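# Close the white door from inside until it latches

## Task

From inside the room, push the white door shut so that its latch catches and keeps it closed. Disturb nothing else, release the door and finish with both grippers empty and the robot backed away. The robot must not fall or be left tilted, or the task fails. After everything has settled, for the final second neither arm (hands included) nor the lift may touch anything, and the base may touch nothing movable such as parts, boxes, carts, lids or drawers; breaking this costs a deduction.

## Robot and tools

Robot: the LinearBot, an omnidirectional wheeled base with a column about 1.7 m high. A carriage rides the column (lift_m) and holds two identical six-joint arms, left and right, each ending in a two-finger gripper. The arm bases sit roughly 0.57 m + lift_m above the floor, and parts of the carriage hang about 0.15 m lower. Reach is about 0.78 m from the shoulder but only about 0.38 m below the arm base. A hand is about 0.16 m long and 0.1 m wide (0.14 m open). The parked arm pose is joints 1-6 = 0, 0.05, 0.05, 1.45, 0, 0; with both parked the robot is about 0.85 m wide and 0.65 m long.

Cameras: carriage_camera faces forward, tilted about 20 degrees down; left_wrist_camera and right_wrist_camera look out past the fingertips.

Frames: all positions are in metres. The base frame has its origin on the floor below the base centre, x forward, y left, z up. left_hand and right_hand report the midpoint between each hand's finger pads in this frame, with quat_wxyz giving orientation. The hand's z axis runs along the fingers and the fingers open along its y axis. base_odometry uses the base frame as it stood at scene start. It counts wheel rotation only, so slip shows up as travel. Heading is in rad, left positive, -3.142 to 3.142. Reported hand positions are often a little higher than the real hand, especially at long reach.

Tool move: sends one action and returns the state, plus images if requested. The action keys are base, joints, speeds and min_time_s. cameras and blocking are extra options.
- base: one key only, and it is a relative offset from where the base last measured itself. translate_m is metres forward (+) or back (-), from -2 to 2. strafe_m is metres left (+) or right (-), from -2 to 2. rotate_rad is radians counter-clockwise (+), from -6.3 to 6.3.
- joints: a single object with absolute targets keyed by name. Any joint left out keeps its old target.
  - lift_m: 0 to 1 m.
  - left_/right_joint1_rad: -2.617 to 3.054. Swings the arm about vertical; 0 is forward, + is left.
  - joint2_rad: 0 to 3.141. Shoulder; 0 points the upper arm back and level, 1.57 up, 3.14 forward and level.
  - joint3_rad: 0 to 3.141. Elbow; 0 is folded, 3.14 straight.
  - joint4_rad: -1.57 to 1.57. Wrist pitch; + lifts the fingertips.
  - joint5_rad: -1.57 to 1.57. Wrist yaw; + turns the fingertips right.
  - joint6_rad: -2.094 to 2.094. Roll about the finger axis.
  - gripper_m: 0 to 0.093. The pad gap.
  The tolerances for "done" are about ±0.004 for lift and grippers and ±0.02 to ±0.105 for arm joints.
- speeds: caps for this action only. translate_m and strafe_m take 0.02 to 0.5 m/s. rotate_rad takes 0.05 to 1.57 rad/s. lift_m takes 0.08 to 0.27 m/s (default 0.25). The others default to their maximum.
- min_time_s: 0.1 to 8 s, the shortest duration for arm and gripper motions. A value of 2 or more straightens hand paths somewhat. A value too short makes the move fast and can overshoot.
- blocking: true or omitted waits until everything stops. false returns in about 0.5 s while motion continues, and wait(0) then shows the line "earlier move".
- cameras: a list of camera names, "all" or []. Any unknown name invalidates the call. Unknown keys also invalidate it, and values out of range get it refused. A move with no action simply reports state and images.
Every action is capped at about 14-15 s, after which it shows time_out.

Tool wait(seconds 0-10, cameras) lets time pass without new commands. stop(cameras) brakes all running motions; braked ones read "stopped" and may keep pressing. zoom_image(camera, region [x0,y0,x1,y1] pixels, max 504x504) enlarges part of the latest image. read_manual gives only licence text. finished_scene(scene) ends the scene and cannot be undone.

Result lines:
- base_status and joint_status: done, moving, off_target (rested short and may still push), contact_stop, time_out, not_followed, or limit_stop_at_motor_heat.
- "joint command not followed": an arm's targets were held back because they would bring it too near itself or the other arm.
- on_its_own: what the robot did by itself.
- motor_effort: percent of maximum, with the peak in brackets.
- Joint torques, Motor temperatures, and a MOTOR HOT line, which appears at 75 °C.
After a refused call or an unrequested stop, the later calls in the same reply are skipped.

Cautions:
- Drive contact stops can fire late or never. They ignore the arms, so a drive can bend an arm and still report done.
- Arms have no contact stop; a blocked arm keeps pushing and heats up. At 100 °C that arm goes limp for 30-60 s. Park it to cool.
- Never let the arms strike or squeeze each other.
- Do not drive the base away while a hand still grips the door handle; the robot can pitch forward and fall. If a drive gets stopped, back off about 0.2 m rather than repeating it.
- Tipping is most likely with the carriage high, arms extended, or sudden stops.
- With joint 2 below 0.8, turning joint 1 outward by 0.5 or more can hit the column.
- To release, command a gripper gap well above its reading.
- Close the door gently, with no slamming and no hard shoving.
- Afterwards, withdraw and park the arms in free air, touching nothing.

Each tool is called after "Call:" by a JSON object that holds its "fn" and its "kwargs", one argument or row to a line.

## Session

Call:
{"fn": "move", "kwargs": {

}}

Scene clock: 0.00 s.
Joint torques (N m): no reading
Motor temperatures (°C): left_arm=[31 34 39 31 28 30 27] | right_arm=[32 35 36 31 30 29 31]
base_odometry: x=+0.000 y=+0.000 heading=+0.000
base_status: not commanded
joint_positions: lift_m=+0.300 left_joint1_rad=-0.003 left_joint2_rad=+0.052 left_joint3_rad=+0.038 left_joint4_rad=+1.430 left_joint5_rad=-0.033 left_joint6_rad=+0.031 left_gripper_m=+0.09396 right_joint1_rad=+0.000 right_joint2_rad=+0.035 right_joint3_rad=+0.040 right_joint4_rad=+1.434 right_joint5_rad=-0.028 right_joint6_rad=-0.032 right_gripper_m=+0.09396
joint_status: not commanded
motor_effort: lift_m=+18 drive_wheels=+1
left_hand: x=+0.2553 y=+0.3028 z=+1.3095 quat_wxyz=(+0.997, -0.015, +0.077, +0.015) (m; base frame)
right_hand: x=+0.2486 y=-0.2923 z=+1.3103 quat_wxyz=(+0.998, -0.015, +0.066, -0.015) (m; base frame)
pictures: carriage_camera, left_wrist_camera, right_wrist_camera
Images, in order (width x height): carriage_camera 672x504, left_wrist_camera 672x504, right_wrist_camera 672x504.

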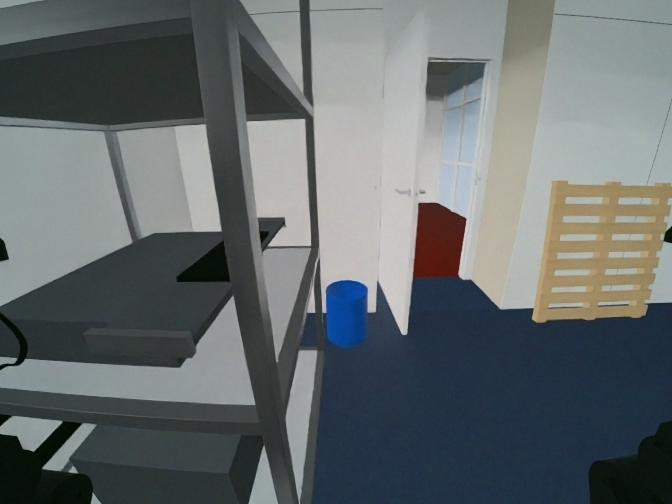

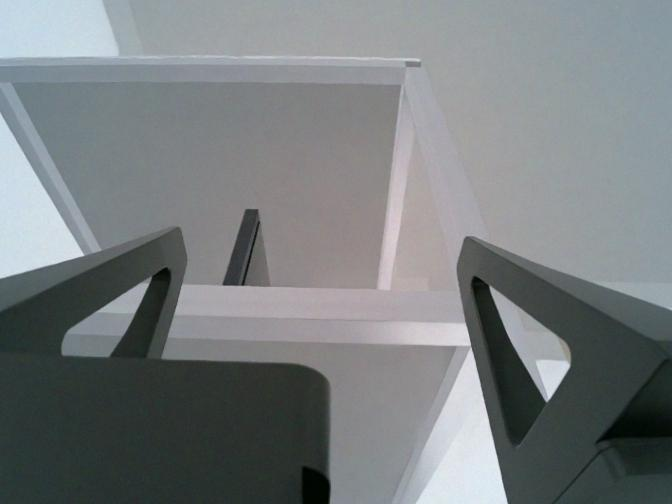

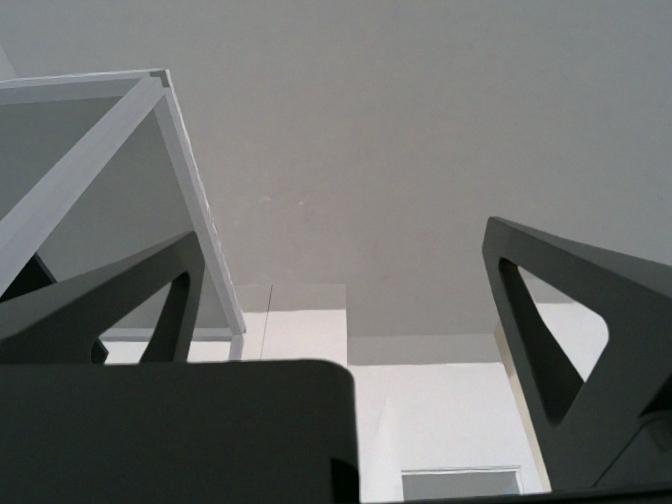

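Call:
{"fn": "move", "kwargs": {
  "base": {"strafe_m": -0.75},
  "joints": {"left_gripper_m": 0.0, "right_gripper_m": 0.0},
  "cameras": ["carriage_camera"]
}}

Call:
{"fn": "move", "kwargs": {
  "joints": {"left_joint2_rad": 2.14, "left_joint3_rad": 1.64, "left_joint4_rad": 0.5, "left_joint1_rad": 0.0},
  "cameras": ["carriage_camera", "left_wrist_camera"]
}}

Scene clock: 37.07 s.
Joint torques (N m): left_arm=[-0.09 3.92 5.7 -0.1 0.11 0.06] | right_arm=[-0.13 3.88 6 -0.2 -0.04 -0.05]
move: done
base_odometry: x=-0.001 y=-0.750 heading=-0.001
base_status: done
joint_positions: lift_m=+0.300 left_joint1_rad=-0.003 left_joint2_rad=+0.052 left_joint3_rad=+0.038 left_joint4_rad=+1.430 left_joint5_rad=-0.033 left_joint6_rad=+0.031 left_gripper_m=+0.00067 right_joint1_rad=+0.001 right_joint2_rad=+0.035 right_joint3_rad=+0.040 right_joint4_rad=+1.434 right_joint5_rad=-0.028 right_joint6_rad=-0.032 right_gripper_m=+0.00010
joint_status: all done
motor_effort: lift_m=+18(18) drive_wheels=-3(19)
left_hand: x=+0.2553 y=+0.3028 z=+1.3095 quat_wxyz=(+0.997, -0.015, +0.077, +0.015) (m; base frame)
right_hand: x=+0.2486 y=-0.2923 z=+1.3103 quat_wxyz=(+0.998, -0.015, +0.066, -0.015) (m; base frame)
pictures: carriage_camera
Images, in order (width x height): carriage_camera 672x504.

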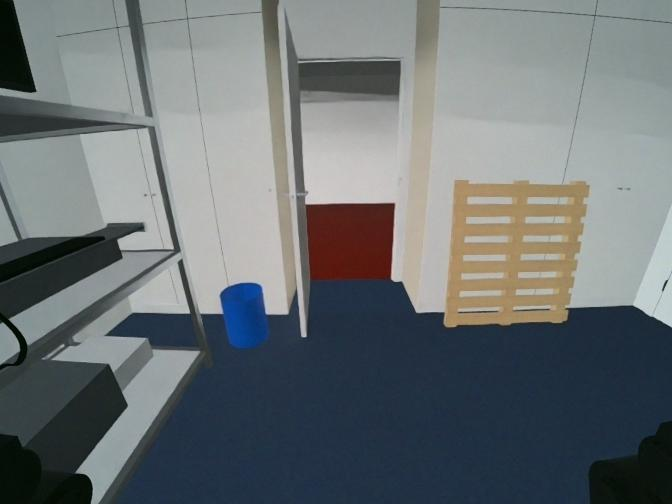

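Scene clock: 39.20 s.
Joint torques (N m): left_arm=[0.02 -13.29 9.36 1.89 0.05 0.03] | right_arm=[-0.14 3.85 5.98 -0.2 -0.06 -0.03]
move: done
base_odometry: x=-0.001 y=-0.750 heading=-0.001
base_status: not commanded
joint_positions: lift_m=+0.300 left_joint1_rad=-0.003 left_joint2_rad=+2.137 left_joint3_rad=+1.612 left_joint4_rad=+0.506 left_joint5_rad=-0.033 left_joint6_rad=+0.031 left_gripper_m=+0.00067 right_joint1_rad=+0.001 right_joint2_rad=+0.035 right_joint3_rad=+0.040 right_joint4_rad=+1.434 right_joint5_rad=-0.028 right_joint6_rad=-0.032 right_gripper_m=+0.00010
joint_status: all done
motor_effort: lift_m=+18(18) drive_wheels=+5(7)
left_hand: x=+0.8666 y=+0.3013 z=+1.1416 quat_wxyz=(+0.700, +0.000, +0.714, +0.022) (m; base frame)
right_hand: x=+0.2486 y=-0.2923 z=+1.3103 quat_wxyz=(+0.998, -0.015, +0.066, -0.015) (m; base frame)
pictures: carriage_camera, left_wrist_camera
Images, in order (width x height): carriage_camera 672x504, left_wrist_camera 672x504.

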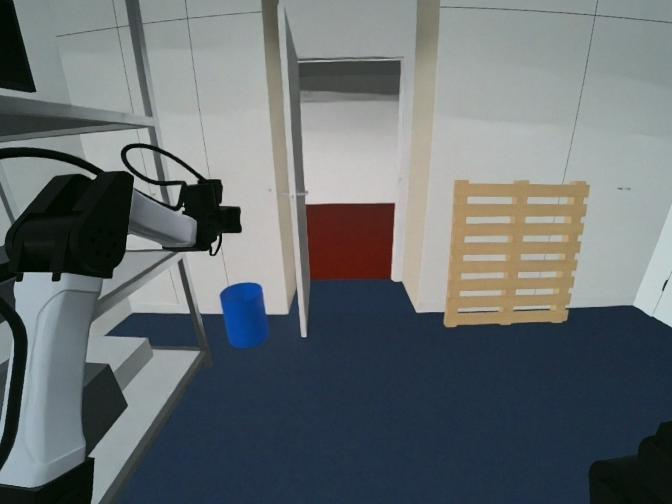

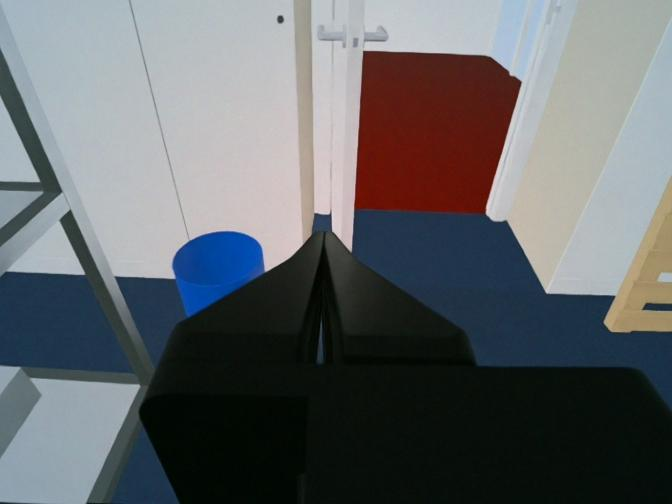

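Call:
{"fn": "move", "kwargs": {
  "base": {"strafe_m": 0.12},
  "joints": {"lift_m": 0.38}
}}

Call:
{"fn": "move", "kwargs": {
  "base": {"translate_m": 0.9},
  "cameras": ["carriage_camera", "left_wrist_camera"]
}}

Scene clock: 62.57 s.
Joint torques (N m): left_arm=[-0.17 -13.71 8.7 2.01 0.08 0.03] | right_arm=[-0.35 3.86 5.96 -0.2 -0.06 -0.03]
Motor temperatures (°C): left_arm=[31 46 44 36 28 30 28] | right_arm=[32 37 37 30 30 29 31]
move: done
base_odometry: x=-0.001 y=-0.630 heading=-0.001
base_status: done
joint_positions: lift_m=+0.380 left_joint1_rad=+0.002 left_joint2_rad=+2.141 left_joint3_rad=+1.622 left_joint4_rad=+0.498 left_joint5_rad=-0.033 left_joint6_rad=+0.031 left_gripper_m=+0.00067 right_joint1_rad=+0.000 right_joint2_rad=+0.035 right_joint3_rad=+0.040 right_joint4_rad=+1.434 right_joint5_rad=-0.028 right_joint6_rad=-0.032 right_gripper_m=+0.00010
joint_status: all done
motor_effort: lift_m=+17(22) drive_wheels=-3(11)
left_hand: x=+0.8680 y=+0.3039 z=+1.2219 quat_wxyz=(+0.699, -0.001, +0.714, +0.023) (m; base frame)
right_hand: x=+0.2486 y=-0.2923 z=+1.3904 quat_wxyz=(+0.998, -0.015, +0.066, -0.015) (m; base frame)
pictures: none

Scene clock: 66.67 s.
Joint torques (N m): left_arm=[-0.35 -13.65 8.53 2 0.1 0.04] | right_arm=[-0.1 3.9 6.01 -0.18 -0.06 -0.04]
move: done
base_odometry: x=+0.899 y=-0.631 heading=-0.001
base_status: done
joint_positions: lift_m=+0.380 left_joint1_rad=+0.002 left_joint2_rad=+2.141 left_joint3_rad=+1.622 left_joint4_rad=+0.497 left_joint5_rad=-0.033 left_joint6_rad=+0.031 left_gripper_m=+0.00067 right_joint1_rad=+0.000 right_joint2_rad=+0.035 right_joint3_rad=+0.040 right_joint4_rad=+1.432 right_joint5_rad=-0.028 right_joint6_rad=-0.032 right_gripper_m=+0.00010
joint_status: not commanded
motor_effort: lift_m=+17(18) drive_wheels=-1(16)
left_hand: x=+0.8680 y=+0.3039 z=+1.2216 quat_wxyz=(+0.699, -0.001, +0.715, +0.023) (m; base frame)
right_hand: x=+0.2490 y=-0.2923 z=+1.3903 quat_wxyz=(+0.998, -0.015, +0.067, -0.015) (m; base frame)
pictures: carriage_camera, left_wrist_camera
Images, in order (width x height): carriage_camera 672x504, left_wrist_camera 672x504.

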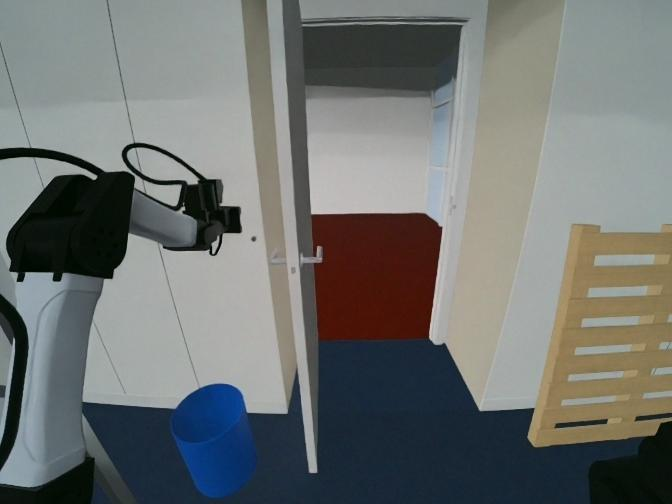

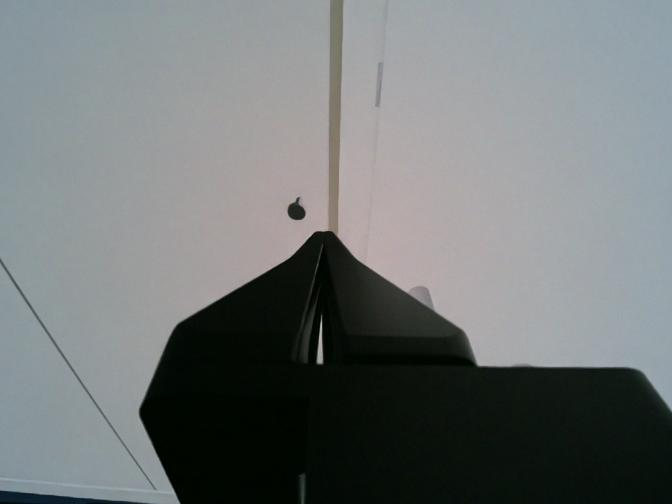

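Call:
{"fn": "move", "kwargs": {
  "base": {"translate_m": 0.28}
}}

Call:
{"fn": "move", "kwargs": {
  "base": {"strafe_m": -0.45},
  "speeds": {"strafe_m": 0.15},
  "cameras": ["carriage_camera", "left_wrist_camera"]
}}

Scene clock: 78.23 s.
Joint torques (N m): left_arm=[-0.32 -13.75 8.61 1.95 0.08 0.06] | right_arm=[-0.16 3.88 5.96 -0.16 -0.05 -0.05]
move: done
base_odometry: x=+1.179 y=-0.632 heading=-0.001
base_status: done
joint_positions: lift_m=+0.380 left_joint1_rad=+0.002 left_joint2_rad=+2.141 left_joint3_rad=+1.622 left_joint4_rad=+0.496 left_joint5_rad=-0.033 left_joint6_rad=+0.031 left_gripper_m=+0.00067 right_joint1_rad=+0.000 right_joint2_rad=+0.035 right_joint3_rad=+0.040 right_joint4_rad=+1.431 right_joint5_rad=-0.028 right_joint6_rad=-0.032 right_gripper_m=+0.00010
joint_status: not commanded
motor_effort: lift_m=+17(18) drive_wheels=+5(15)
left_hand: x=+0.8680 y=+0.3039 z=+1.2214 quat_wxyz=(+0.699, -0.001, +0.715, +0.023) (m; base frame)
right_hand: x=+0.2493 y=-0.2923 z=+1.3903 quat_wxyz=(+0.998, -0.015, +0.067, -0.015) (m; base frame)
pictures: none

Scene clock: 82.20 s.
Joint torques (N m): left_arm=[-0.2 -13.67 8.5 2 0.23 0.05] | right_arm=[0.01 3.88 6 -0.16 -0.09 -0.04]
Motor temperatures (°C): left_arm=[31 51 46 38 28 30 28] | right_arm=[31 37 37 30 30 29 31]
move: done
base_odometry: x=+1.179 y=-1.082 heading=-0.001
base_status: done
joint_positions: lift_m=+0.380 left_joint1_rad=+0.000 left_joint2_rad=+2.141 left_joint3_rad=+1.622 left_joint4_rad=+0.496 left_joint5_rad=-0.046 left_joint6_rad=+0.028 left_gripper_m=+0.00066 right_joint1_rad=+0.000 right_joint2_rad=+0.035 right_joint3_rad=+0.040 right_joint4_rad=+1.431 right_joint5_rad=-0.028 right_joint6_rad=-0.032 right_gripper_m=+0.00010
joint_status: not commanded
motor_effort: lift_m=+18(18) drive_wheels=-2(12)
left_hand: x=+0.8679 y=+0.3051 z=+1.2214 quat_wxyz=(+0.698, -0.006, +0.715, +0.026) (m; base frame)
right_hand: x=+0.2493 y=-0.2923 z=+1.3903 quat_wxyz=(+0.998, -0.015, +0.067, -0.015) (m; base frame)
pictures: carriage_camera, left_wrist_camera
Images, in order (width x height): carriage_camera 672x504, left_wrist_camera 672x504.

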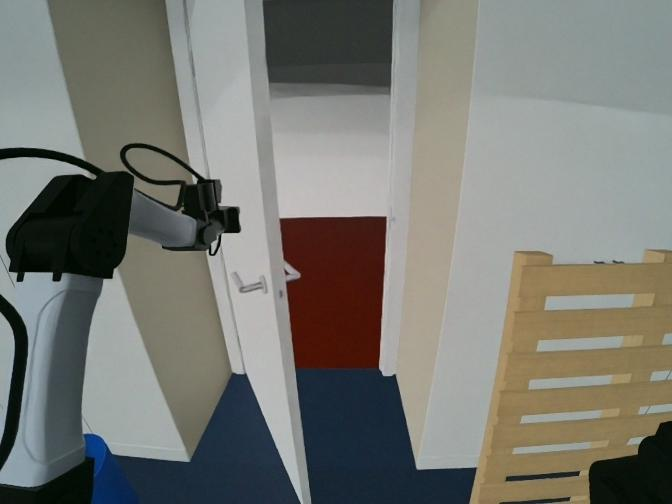

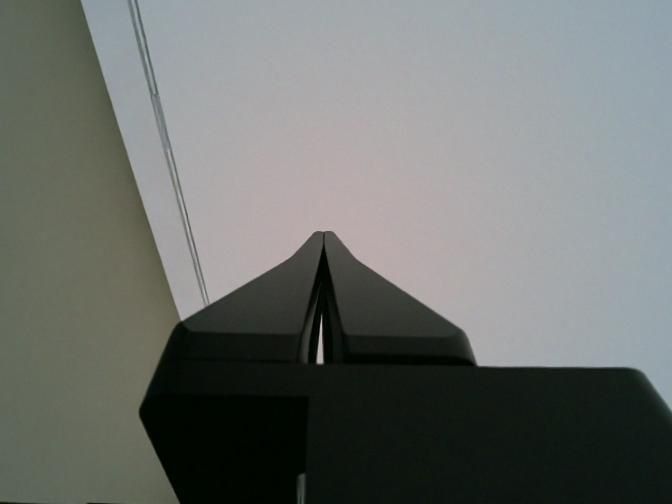

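Call:
{"fn": "move", "kwargs": {
  "base": {"translate_m": 0.4},
  "speeds": {"translate_m": 0.15},
  "cameras": ["carriage_camera", "left_wrist_camera"]
}}

Scene clock: 105.53 s.
Joint torques (N m): left_arm=[-0.42 -13.83 8.39 2 0.31 0.08] | right_arm=[-0.1 3.78 5.96 -0.12 -0.06 -0.04]
move: done
base_odometry: x=+1.579 y=-1.083 heading=-0.002
base_status: done
joint_positions: lift_m=+0.380 left_joint1_rad=+0.004 left_joint2_rad=+2.141 left_joint3_rad=+1.622 left_joint4_rad=+0.496 left_joint5_rad=-0.048 left_joint6_rad=+0.027 left_gripper_m=+0.00066 right_joint1_rad=+0.000 right_joint2_rad=+0.035 right_joint3_rad=+0.040 right_joint4_rad=+1.431 right_joint5_rad=-0.028 right_joint6_rad=-0.032 right_gripper_m=+0.00010
joint_status: not commanded
motor_effort: lift_m=+18(18) drive_wheels=+4(12)
left_hand: x=+0.8679 y=+0.3083 z=+1.2215 quat_wxyz=(+0.699, -0.009, +0.715, +0.028) (m; base frame)
right_hand: x=+0.2493 y=-0.2923 z=+1.3903 quat_wxyz=(+0.998, -0.015, +0.067, -0.015) (m; base frame)
pictures: carriage_camera, left_wrist_camera
Images, in order (width x height): carriage_camera 672x504, left_wrist_camera 672x504.

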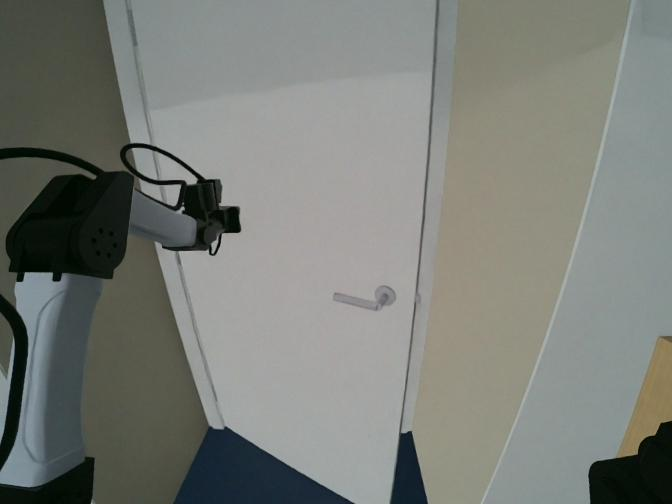

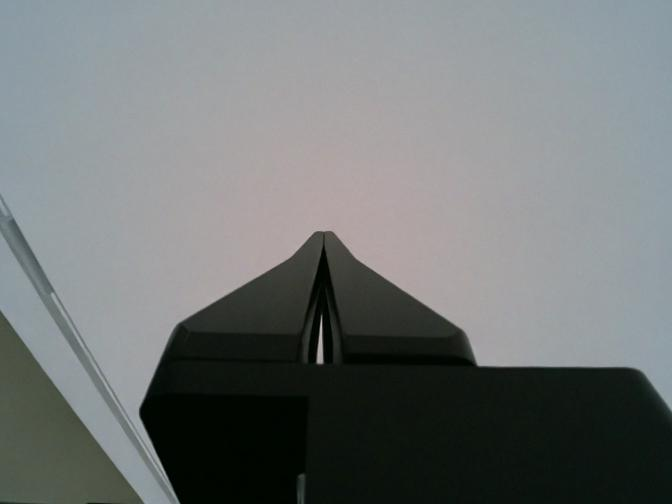

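Call:
{"fn": "move", "kwargs": {
  "joints": {"left_joint1_rad": -0.55},
  "min_time_s": 1.5
}}

Call:
{"fn": "move", "kwargs": {
  "base": {"translate_m": 0.25},
  "speeds": {"translate_m": 0.15},
  "cameras": ["carriage_camera", "left_wrist_camera"]
}}

Scene clock: 111.83 s.
Joint torques (N m): left_arm=[-0.27 -13.78 8.51 2.03 0.22 0.1] | right_arm=[-0.12 3.92 6 -0.18 -0.05 -0.04]
move: done
base_odometry: x=+1.579 y=-1.083 heading=-0.002
base_status: not commanded
joint_positions: lift_m=+0.380 left_joint1_rad=-0.547 left_joint2_rad=+2.141 left_joint3_rad=+1.622 left_joint4_rad=+0.493 left_joint5_rad=-0.043 left_joint6_rad=+0.027 left_gripper_m=+0.00066 right_joint1_rad=+0.000 right_joint2_rad=+0.035 right_joint3_rad=+0.040 right_joint4_rad=+1.432 right_joint5_rad=-0.028 right_joint6_rad=-0.032 right_gripper_m=+0.00010
joint_status: all done
motor_effort: lift_m=+17(18) drive_wheels=+2(5)
left_hand: x=+0.7766 y=-0.0360 z=+1.2207 quat_wxyz=(+0.678, +0.188, +0.691, -0.165) (m; base frame)
right_hand: x=+0.2490 y=-0.2923 z=+1.3903 quat_wxyz=(+0.998, -0.015, +0.066, -0.015) (m; base frame)
pictures: none

Scene clock: 114.30 s.
Joint torques (N m): left_arm=[0.21 -14.32 8.2 2.04 0.03 0.11] | right_arm=[-0.58 3.63 6.41 -0.18 0.98 -0.37]
Motor temperatures (°C): left_arm=[31 55 47 40 28 30 28] | right_arm=[31 37 38 30 30 29 31]
move: contact_stop
base_odometry: x=+1.811 y=-1.083 heading=-0.006
base_status: translate_m contact_stop (by the wheels' count: +0.232 of +0.250)
joint_positions: lift_m=+0.380 left_joint1_rad=-0.554 left_joint2_rad=+2.146 left_joint3_rad=+1.628 left_joint4_rad=+0.492 left_joint5_rad=-0.025 left_joint6_rad=+0.027 left_gripper_m=+0.00066 right_joint1_rad=+0.006 right_joint2_rad=+0.037 right_joint3_rad=+0.036 right_joint4_rad=+1.432 right_joint5_rad=-0.133 right_joint6_rad=-0.002 right_gripper_m=+0.00010
joint_status: not commanded
motor_effort: lift_m=+17(23) drive_wheels=+22(91)
left_hand: x=+0.7737 y=-0.0433 z=+1.2200 quat_wxyz=(+0.676, +0.197, +0.689, -0.173) (m; base frame)
right_hand: x=+0.2508 y=-0.2739 z=+1.3878 quat_wxyz=(+0.995, -0.067, +0.070, +0.006) (m; base frame)
pictures: carriage_camera, left_wrist_camera
Images, in order (width x height): carriage_camera 672x504, left_wrist_camera 672x504.

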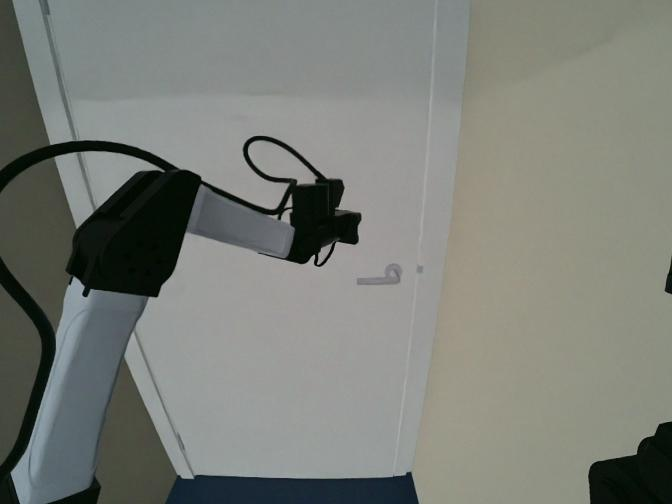

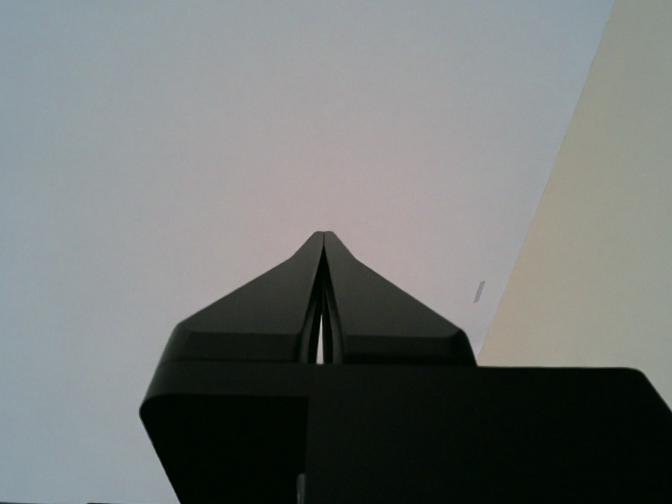

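Call:
{"fn": "move", "kwargs": {
  "base": {"translate_m": -0.12}
}}

Call:
{"fn": "move", "kwargs": {
  "base": {"strafe_m": 0.14},
  "cameras": ["carriage_camera", "right_wrist_camera"]
}}

Call:
{"fn": "zoom_image", "kwargs": {
  "camera": "carriage_camera",
  "region": [330, 200, 500, 504]
}}

Scene clock: 122.53 s.
Joint torques (N m): left_arm=[-0.03 -14.28 8.1 2.03 0.01 0.1] | right_arm=[-0.61 3.6 6.35 -0.13 0.07 -0.14]
Motor temperatures (°C): left_arm=[31 55 47 41 28 30 28] | right_arm=[31 37 38 30 30 29 31]
move: done
base_odometry: x=+1.692 y=-1.082 heading=-0.005
base_status: done
joint_positions: lift_m=+0.380 left_joint1_rad=-0.551 left_joint2_rad=+2.146 left_joint3_rad=+1.628 left_joint4_rad=+0.494 left_joint5_rad=-0.025 left_joint6_rad=+0.027 left_gripper_m=+0.00066 right_joint1_rad=+0.006 right_joint2_rad=+0.037 right_joint3_rad=+0.036 right_joint4_rad=+1.430 right_joint5_rad=-0.040 right_joint6_rad=-0.024 right_gripper_m=+0.00010
joint_status: not commanded
motor_effort: lift_m=+17(17) drive_wheels=+8(13)
left_hand: x=+0.7747 y=-0.0416 z=+1.2202 quat_wxyz=(+0.677, +0.196, +0.689, -0.172) (m; base frame)
right_hand: x=+0.2515 y=-0.2899 z=+1.3891 quat_wxyz=(+0.997, -0.021, +0.071, -0.008) (m; base frame)
pictures: none

Scene clock: 124.43 s.
Joint torques (N m): left_arm=[-0.28 -14.23 8.23 2.06 0 0.11] | right_arm=[-0.55 3.62 6.45 -0.13 0.03 -0.12]
Motor temperatures (°C): left_arm=[31 56 47 42 28 30 28] | right_arm=[31 36 38 30 30 29 31]
move: done
base_odometry: x=+1.692 y=-0.942 heading=-0.005
base_status: done
joint_positions: lift_m=+0.380 left_joint1_rad=-0.548 left_joint2_rad=+2.146 left_joint3_rad=+1.628 left_joint4_rad=+0.494 left_joint5_rad=-0.026 left_joint6_rad=+0.027 left_gripper_m=+0.00066 right_joint1_rad=+0.004 right_joint2_rad=+0.037 right_joint3_rad=+0.036 right_joint4_rad=+1.430 right_joint5_rad=-0.038 right_joint6_rad=-0.026 right_gripper_m=+0.00010
joint_status: not commanded
motor_effort: lift_m=+17(17) drive_wheels=+2(12)
left_hand: x=+0.7758 y=-0.0398 z=+1.2202 quat_wxyz=(+0.677, +0.194, +0.689, -0.171) (m; base frame)
right_hand: x=+0.2515 y=-0.2904 z=+1.3891 quat_wxyz=(+0.997, -0.020, +0.071, -0.009) (m; base frame)
pictures: carriage_camera, right_wrist_camera
Images, in order (width x height): carriage_camera 672x504, right_wrist_camera 672x504.

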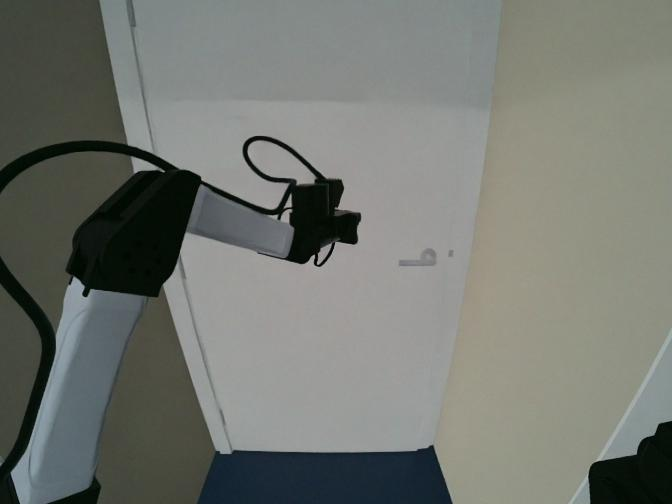

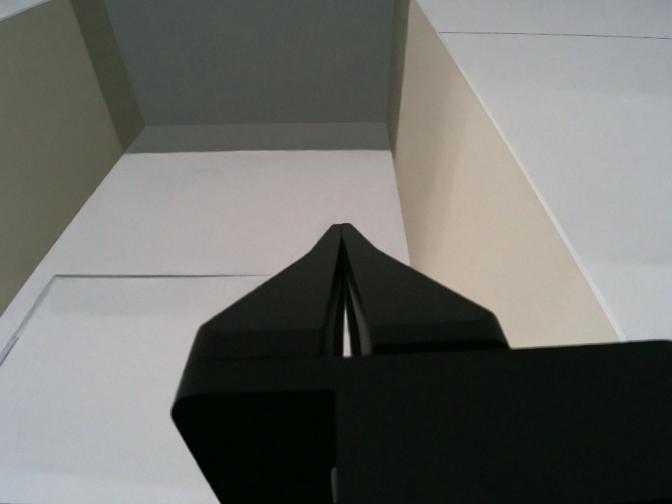

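Scaled by 1.658 from the camera's 672x504 image, which has a finer 960x720 frame.

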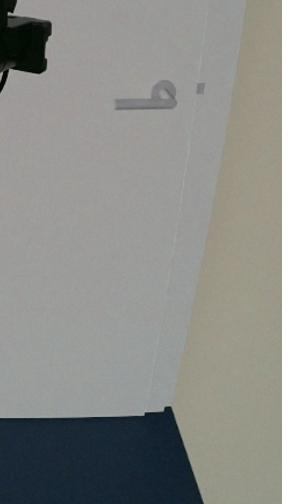

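Call:
{"fn": "move", "kwargs": {
  "base": {"translate_m": 0.3},
  "speeds": {"translate_m": 0.1},
  "cameras": ["carriage_camera", "left_wrist_camera", "right_wrist_camera"]
}}

Call:
{"fn": "zoom_image", "kwargs": {
  "camera": "carriage_camera",
  "region": [350, 200, 520, 504]
}}

Scene clock: 134.63 s.
Joint torques (N m): left_arm=[10.59 -10.73 8.83 2.72 -3.78 0.4] | right_arm=[-0.51 3.64 6.34 -0.15 0.03 -0.11]
Motor temperatures (°C): left_arm=[31 56 48 43 28 30 28] | right_arm=[31 36 39 30 30 29 31]
move: done
base_odometry: x=+1.992 y=-0.944 heading=-0.005
base_status: done
joint_positions: lift_m=+0.380 left_joint1_rad=-0.690 left_joint2_rad=+2.112 left_joint3_rad=+1.618 left_joint4_rad=+0.418 left_joint5_rad=+0.304 left_joint6_rad=+0.002 left_gripper_m=+0.00067 right_joint1_rad=+0.004 right_joint2_rad=+0.037 right_joint3_rad=+0.036 right_joint4_rad=+1.431 right_joint5_rad=-0.038 right_joint6_rad=-0.026 right_gripper_m=+0.00010
joint_status: not commanded
motor_effort: lift_m=+17(18) drive_wheels=+9(15)
left_hand: x=+0.6754 y=-0.1500 z=+1.2188 quat_wxyz=(+0.595, +0.343, +0.647, -0.331) (m; base frame)
right_hand: x=+0.2512 y=-0.2904 z=+1.3891 quat_wxyz=(+0.997, -0.020, +0.070, -0.009) (m; base frame)
pictures: carriage_camera, left_wrist_camera, right_wrist_camera
Images, in order (width x height): carriage_camera 672x504, left_wrist_camera 672x504, right_wrist_camera 672x504.

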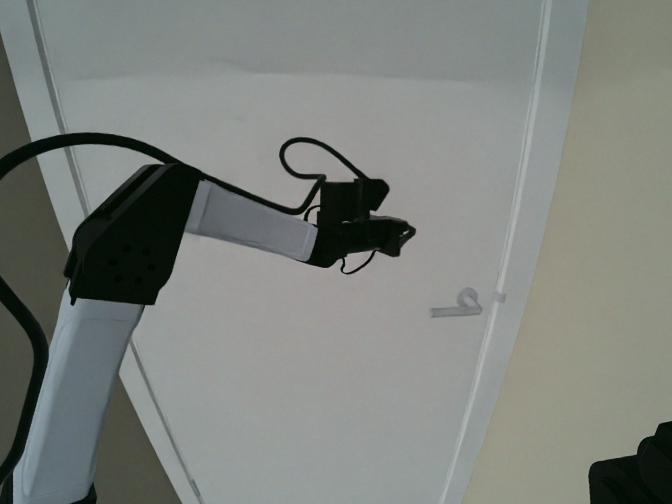

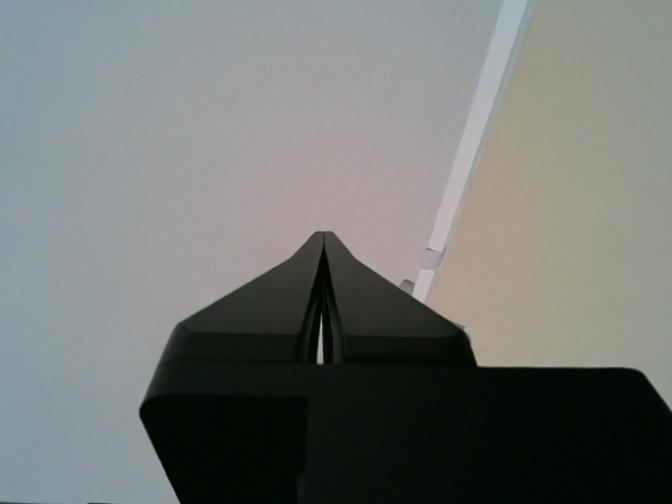

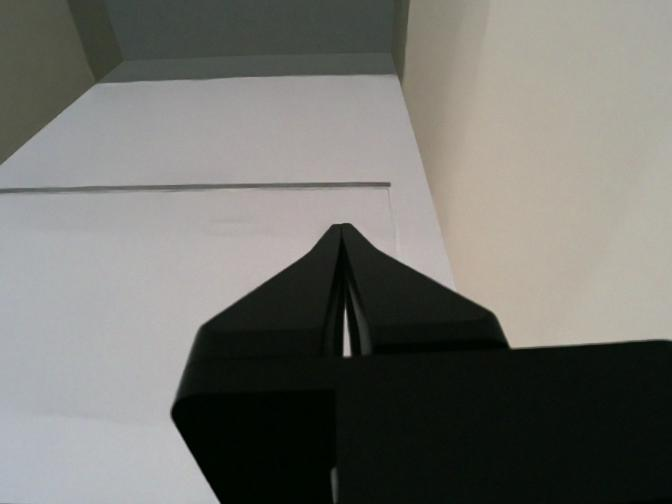

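Scaled by 1.658 from the camera's 672x504 image, which has a finer 960x720 frame.

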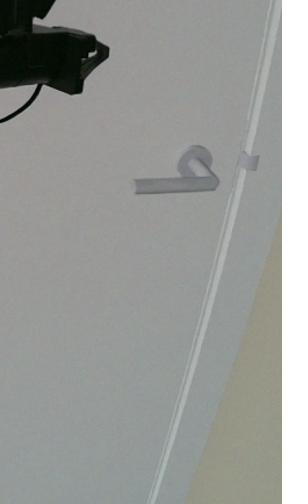

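Call:
{"fn": "move", "kwargs": {
  "base": {"translate_m": -0.35}
}}

Call:
{"fn": "move", "kwargs": {
  "joints": {"left_joint1_rad": 0, "left_joint2_rad": 0.05, "left_joint3_rad": 0.05, "left_joint4_rad": 1.45, "left_joint5_rad": 0, "left_joint6_rad": 0, "right_joint1_rad": 0, "right_joint2_rad": 2.14, "right_joint3_rad": 1.64, "right_joint4_rad": 0.5, "right_joint5_rad": 0, "right_joint6_rad": 0},
  "cameras": ["carriage_camera", "right_wrist_camera"]
}}

Call:
{"fn": "zoom_image", "kwargs": {
  "camera": "carriage_camera",
  "region": [350, 200, 520, 504]
}}

Scene clock: 154.77 s.
Joint torques (N m): left_arm=[-0.29 -12.51 9.07 2.19 -0.1 0.14] | right_arm=[-0.54 3.62 6.37 -0.15 0.05 -0.12]
Motor temperatures (°C): left_arm=[36 53 48 48 37 30 28] | right_arm=[31 36 39 30 30 29 31]
move: done
base_odometry: x=+1.642 y=-0.942 heading=-0.005
base_status: done
joint_positions: lift_m=+0.380 left_joint1_rad=-0.548 left_joint2_rad=+2.130 left_joint3_rad=+1.618 left_joint4_rad=+0.484 left_joint5_rad=-0.017 left_joint6_rad=+0.022 left_gripper_m=+0.00067 right_joint1_rad=+0.004 right_joint2_rad=+0.037 right_joint3_rad=+0.036 right_joint4_rad=+1.433 right_joint5_rad=-0.038 right_joint6_rad=-0.026 right_gripper_m=+0.00010
joint_status: not commanded
motor_effort: lift_m=+17(18) drive_wheels=-1(14)
left_hand: x=+0.7722 y=-0.0396 z=+1.2235 quat_wxyz=(+0.675, +0.196, +0.690, -0.175) (m; base frame)
right_hand: x=+0.2508 y=-0.2904 z=+1.3892 quat_wxyz=(+0.997, -0.020, +0.069, -0.009) (m; base frame)
pictures: none

Scene clock: 156.93 s.
Joint torques (N m): left_arm=[0.27 3.1 4.57 0.08 0.27 -0.08] | right_arm=[-0.57 -11.73 10.51 2.19 0.04 0.05]
move: done
base_odometry: x=+1.642 y=-0.942 heading=-0.005
base_status: not commanded
joint_positions: lift_m=+0.380 left_joint1_rad=-0.006 left_joint2_rad=+0.057 left_joint3_rad=+0.057 left_joint4_rad=+1.435 left_joint5_rad=-0.016 left_joint6_rad=+0.012 left_gripper_m=+0.00067 right_joint1_rad=+0.004 right_joint2_rad=+2.131 right_joint3_rad=+1.613 right_joint4_rad=+0.506 right_joint5_rad=-0.013 right_joint6_rad=-0.008 right_gripper_m=+0.00010
joint_status: all done
motor_effort: lift_m=+18(18) drive_wheels=+2(3)
left_hand: x=+0.2503 y=+0.2997 z=+1.3948 quat_wxyz=(+0.998, -0.007, +0.068, +0.004) (m; base frame)
right_hand: x=+0.8660 y=-0.2920 z=+1.2256 quat_wxyz=(+0.703, -0.009, +0.711, +0.003) (m; base frame)
pictures: carriage_camera, right_wrist_camera
Images, in order (width x height): carriage_camera 672x504, right_wrist_camera 672x504.

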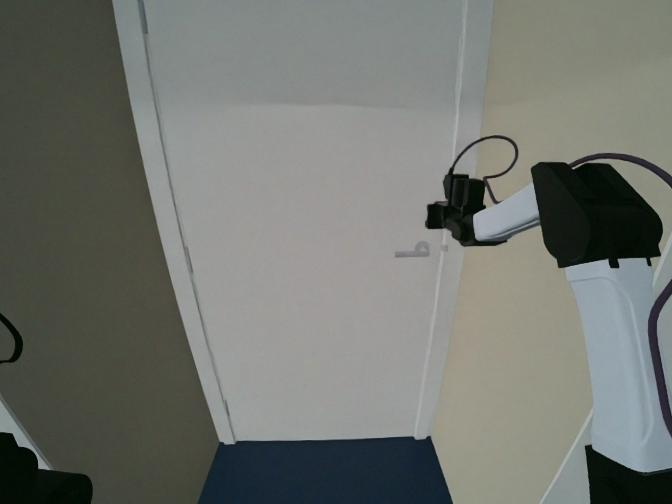

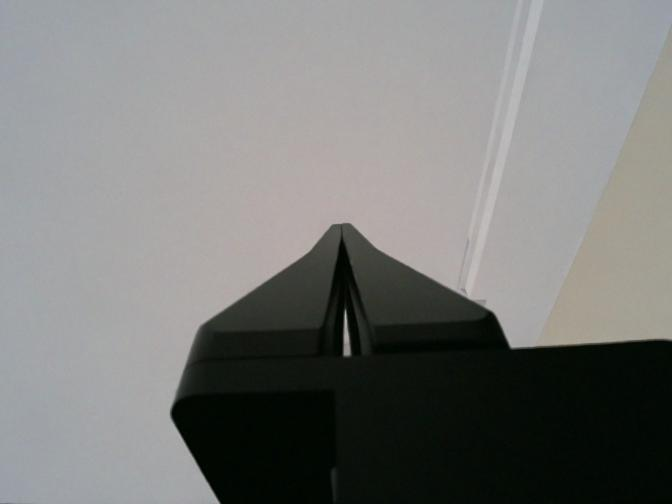

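Scaled by 1.658 from the camera's 672x504 image, which has a finer 960x720 frame.

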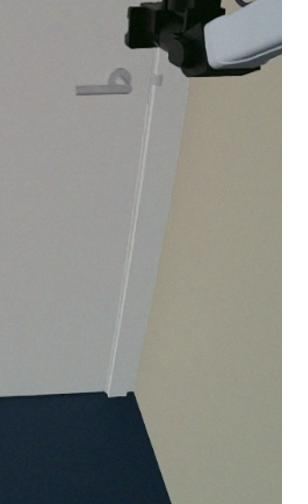

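Call:
{"fn": "finished_scene", "kwargs": {
  "scene": 1
}}

The scene is finished: the task was done.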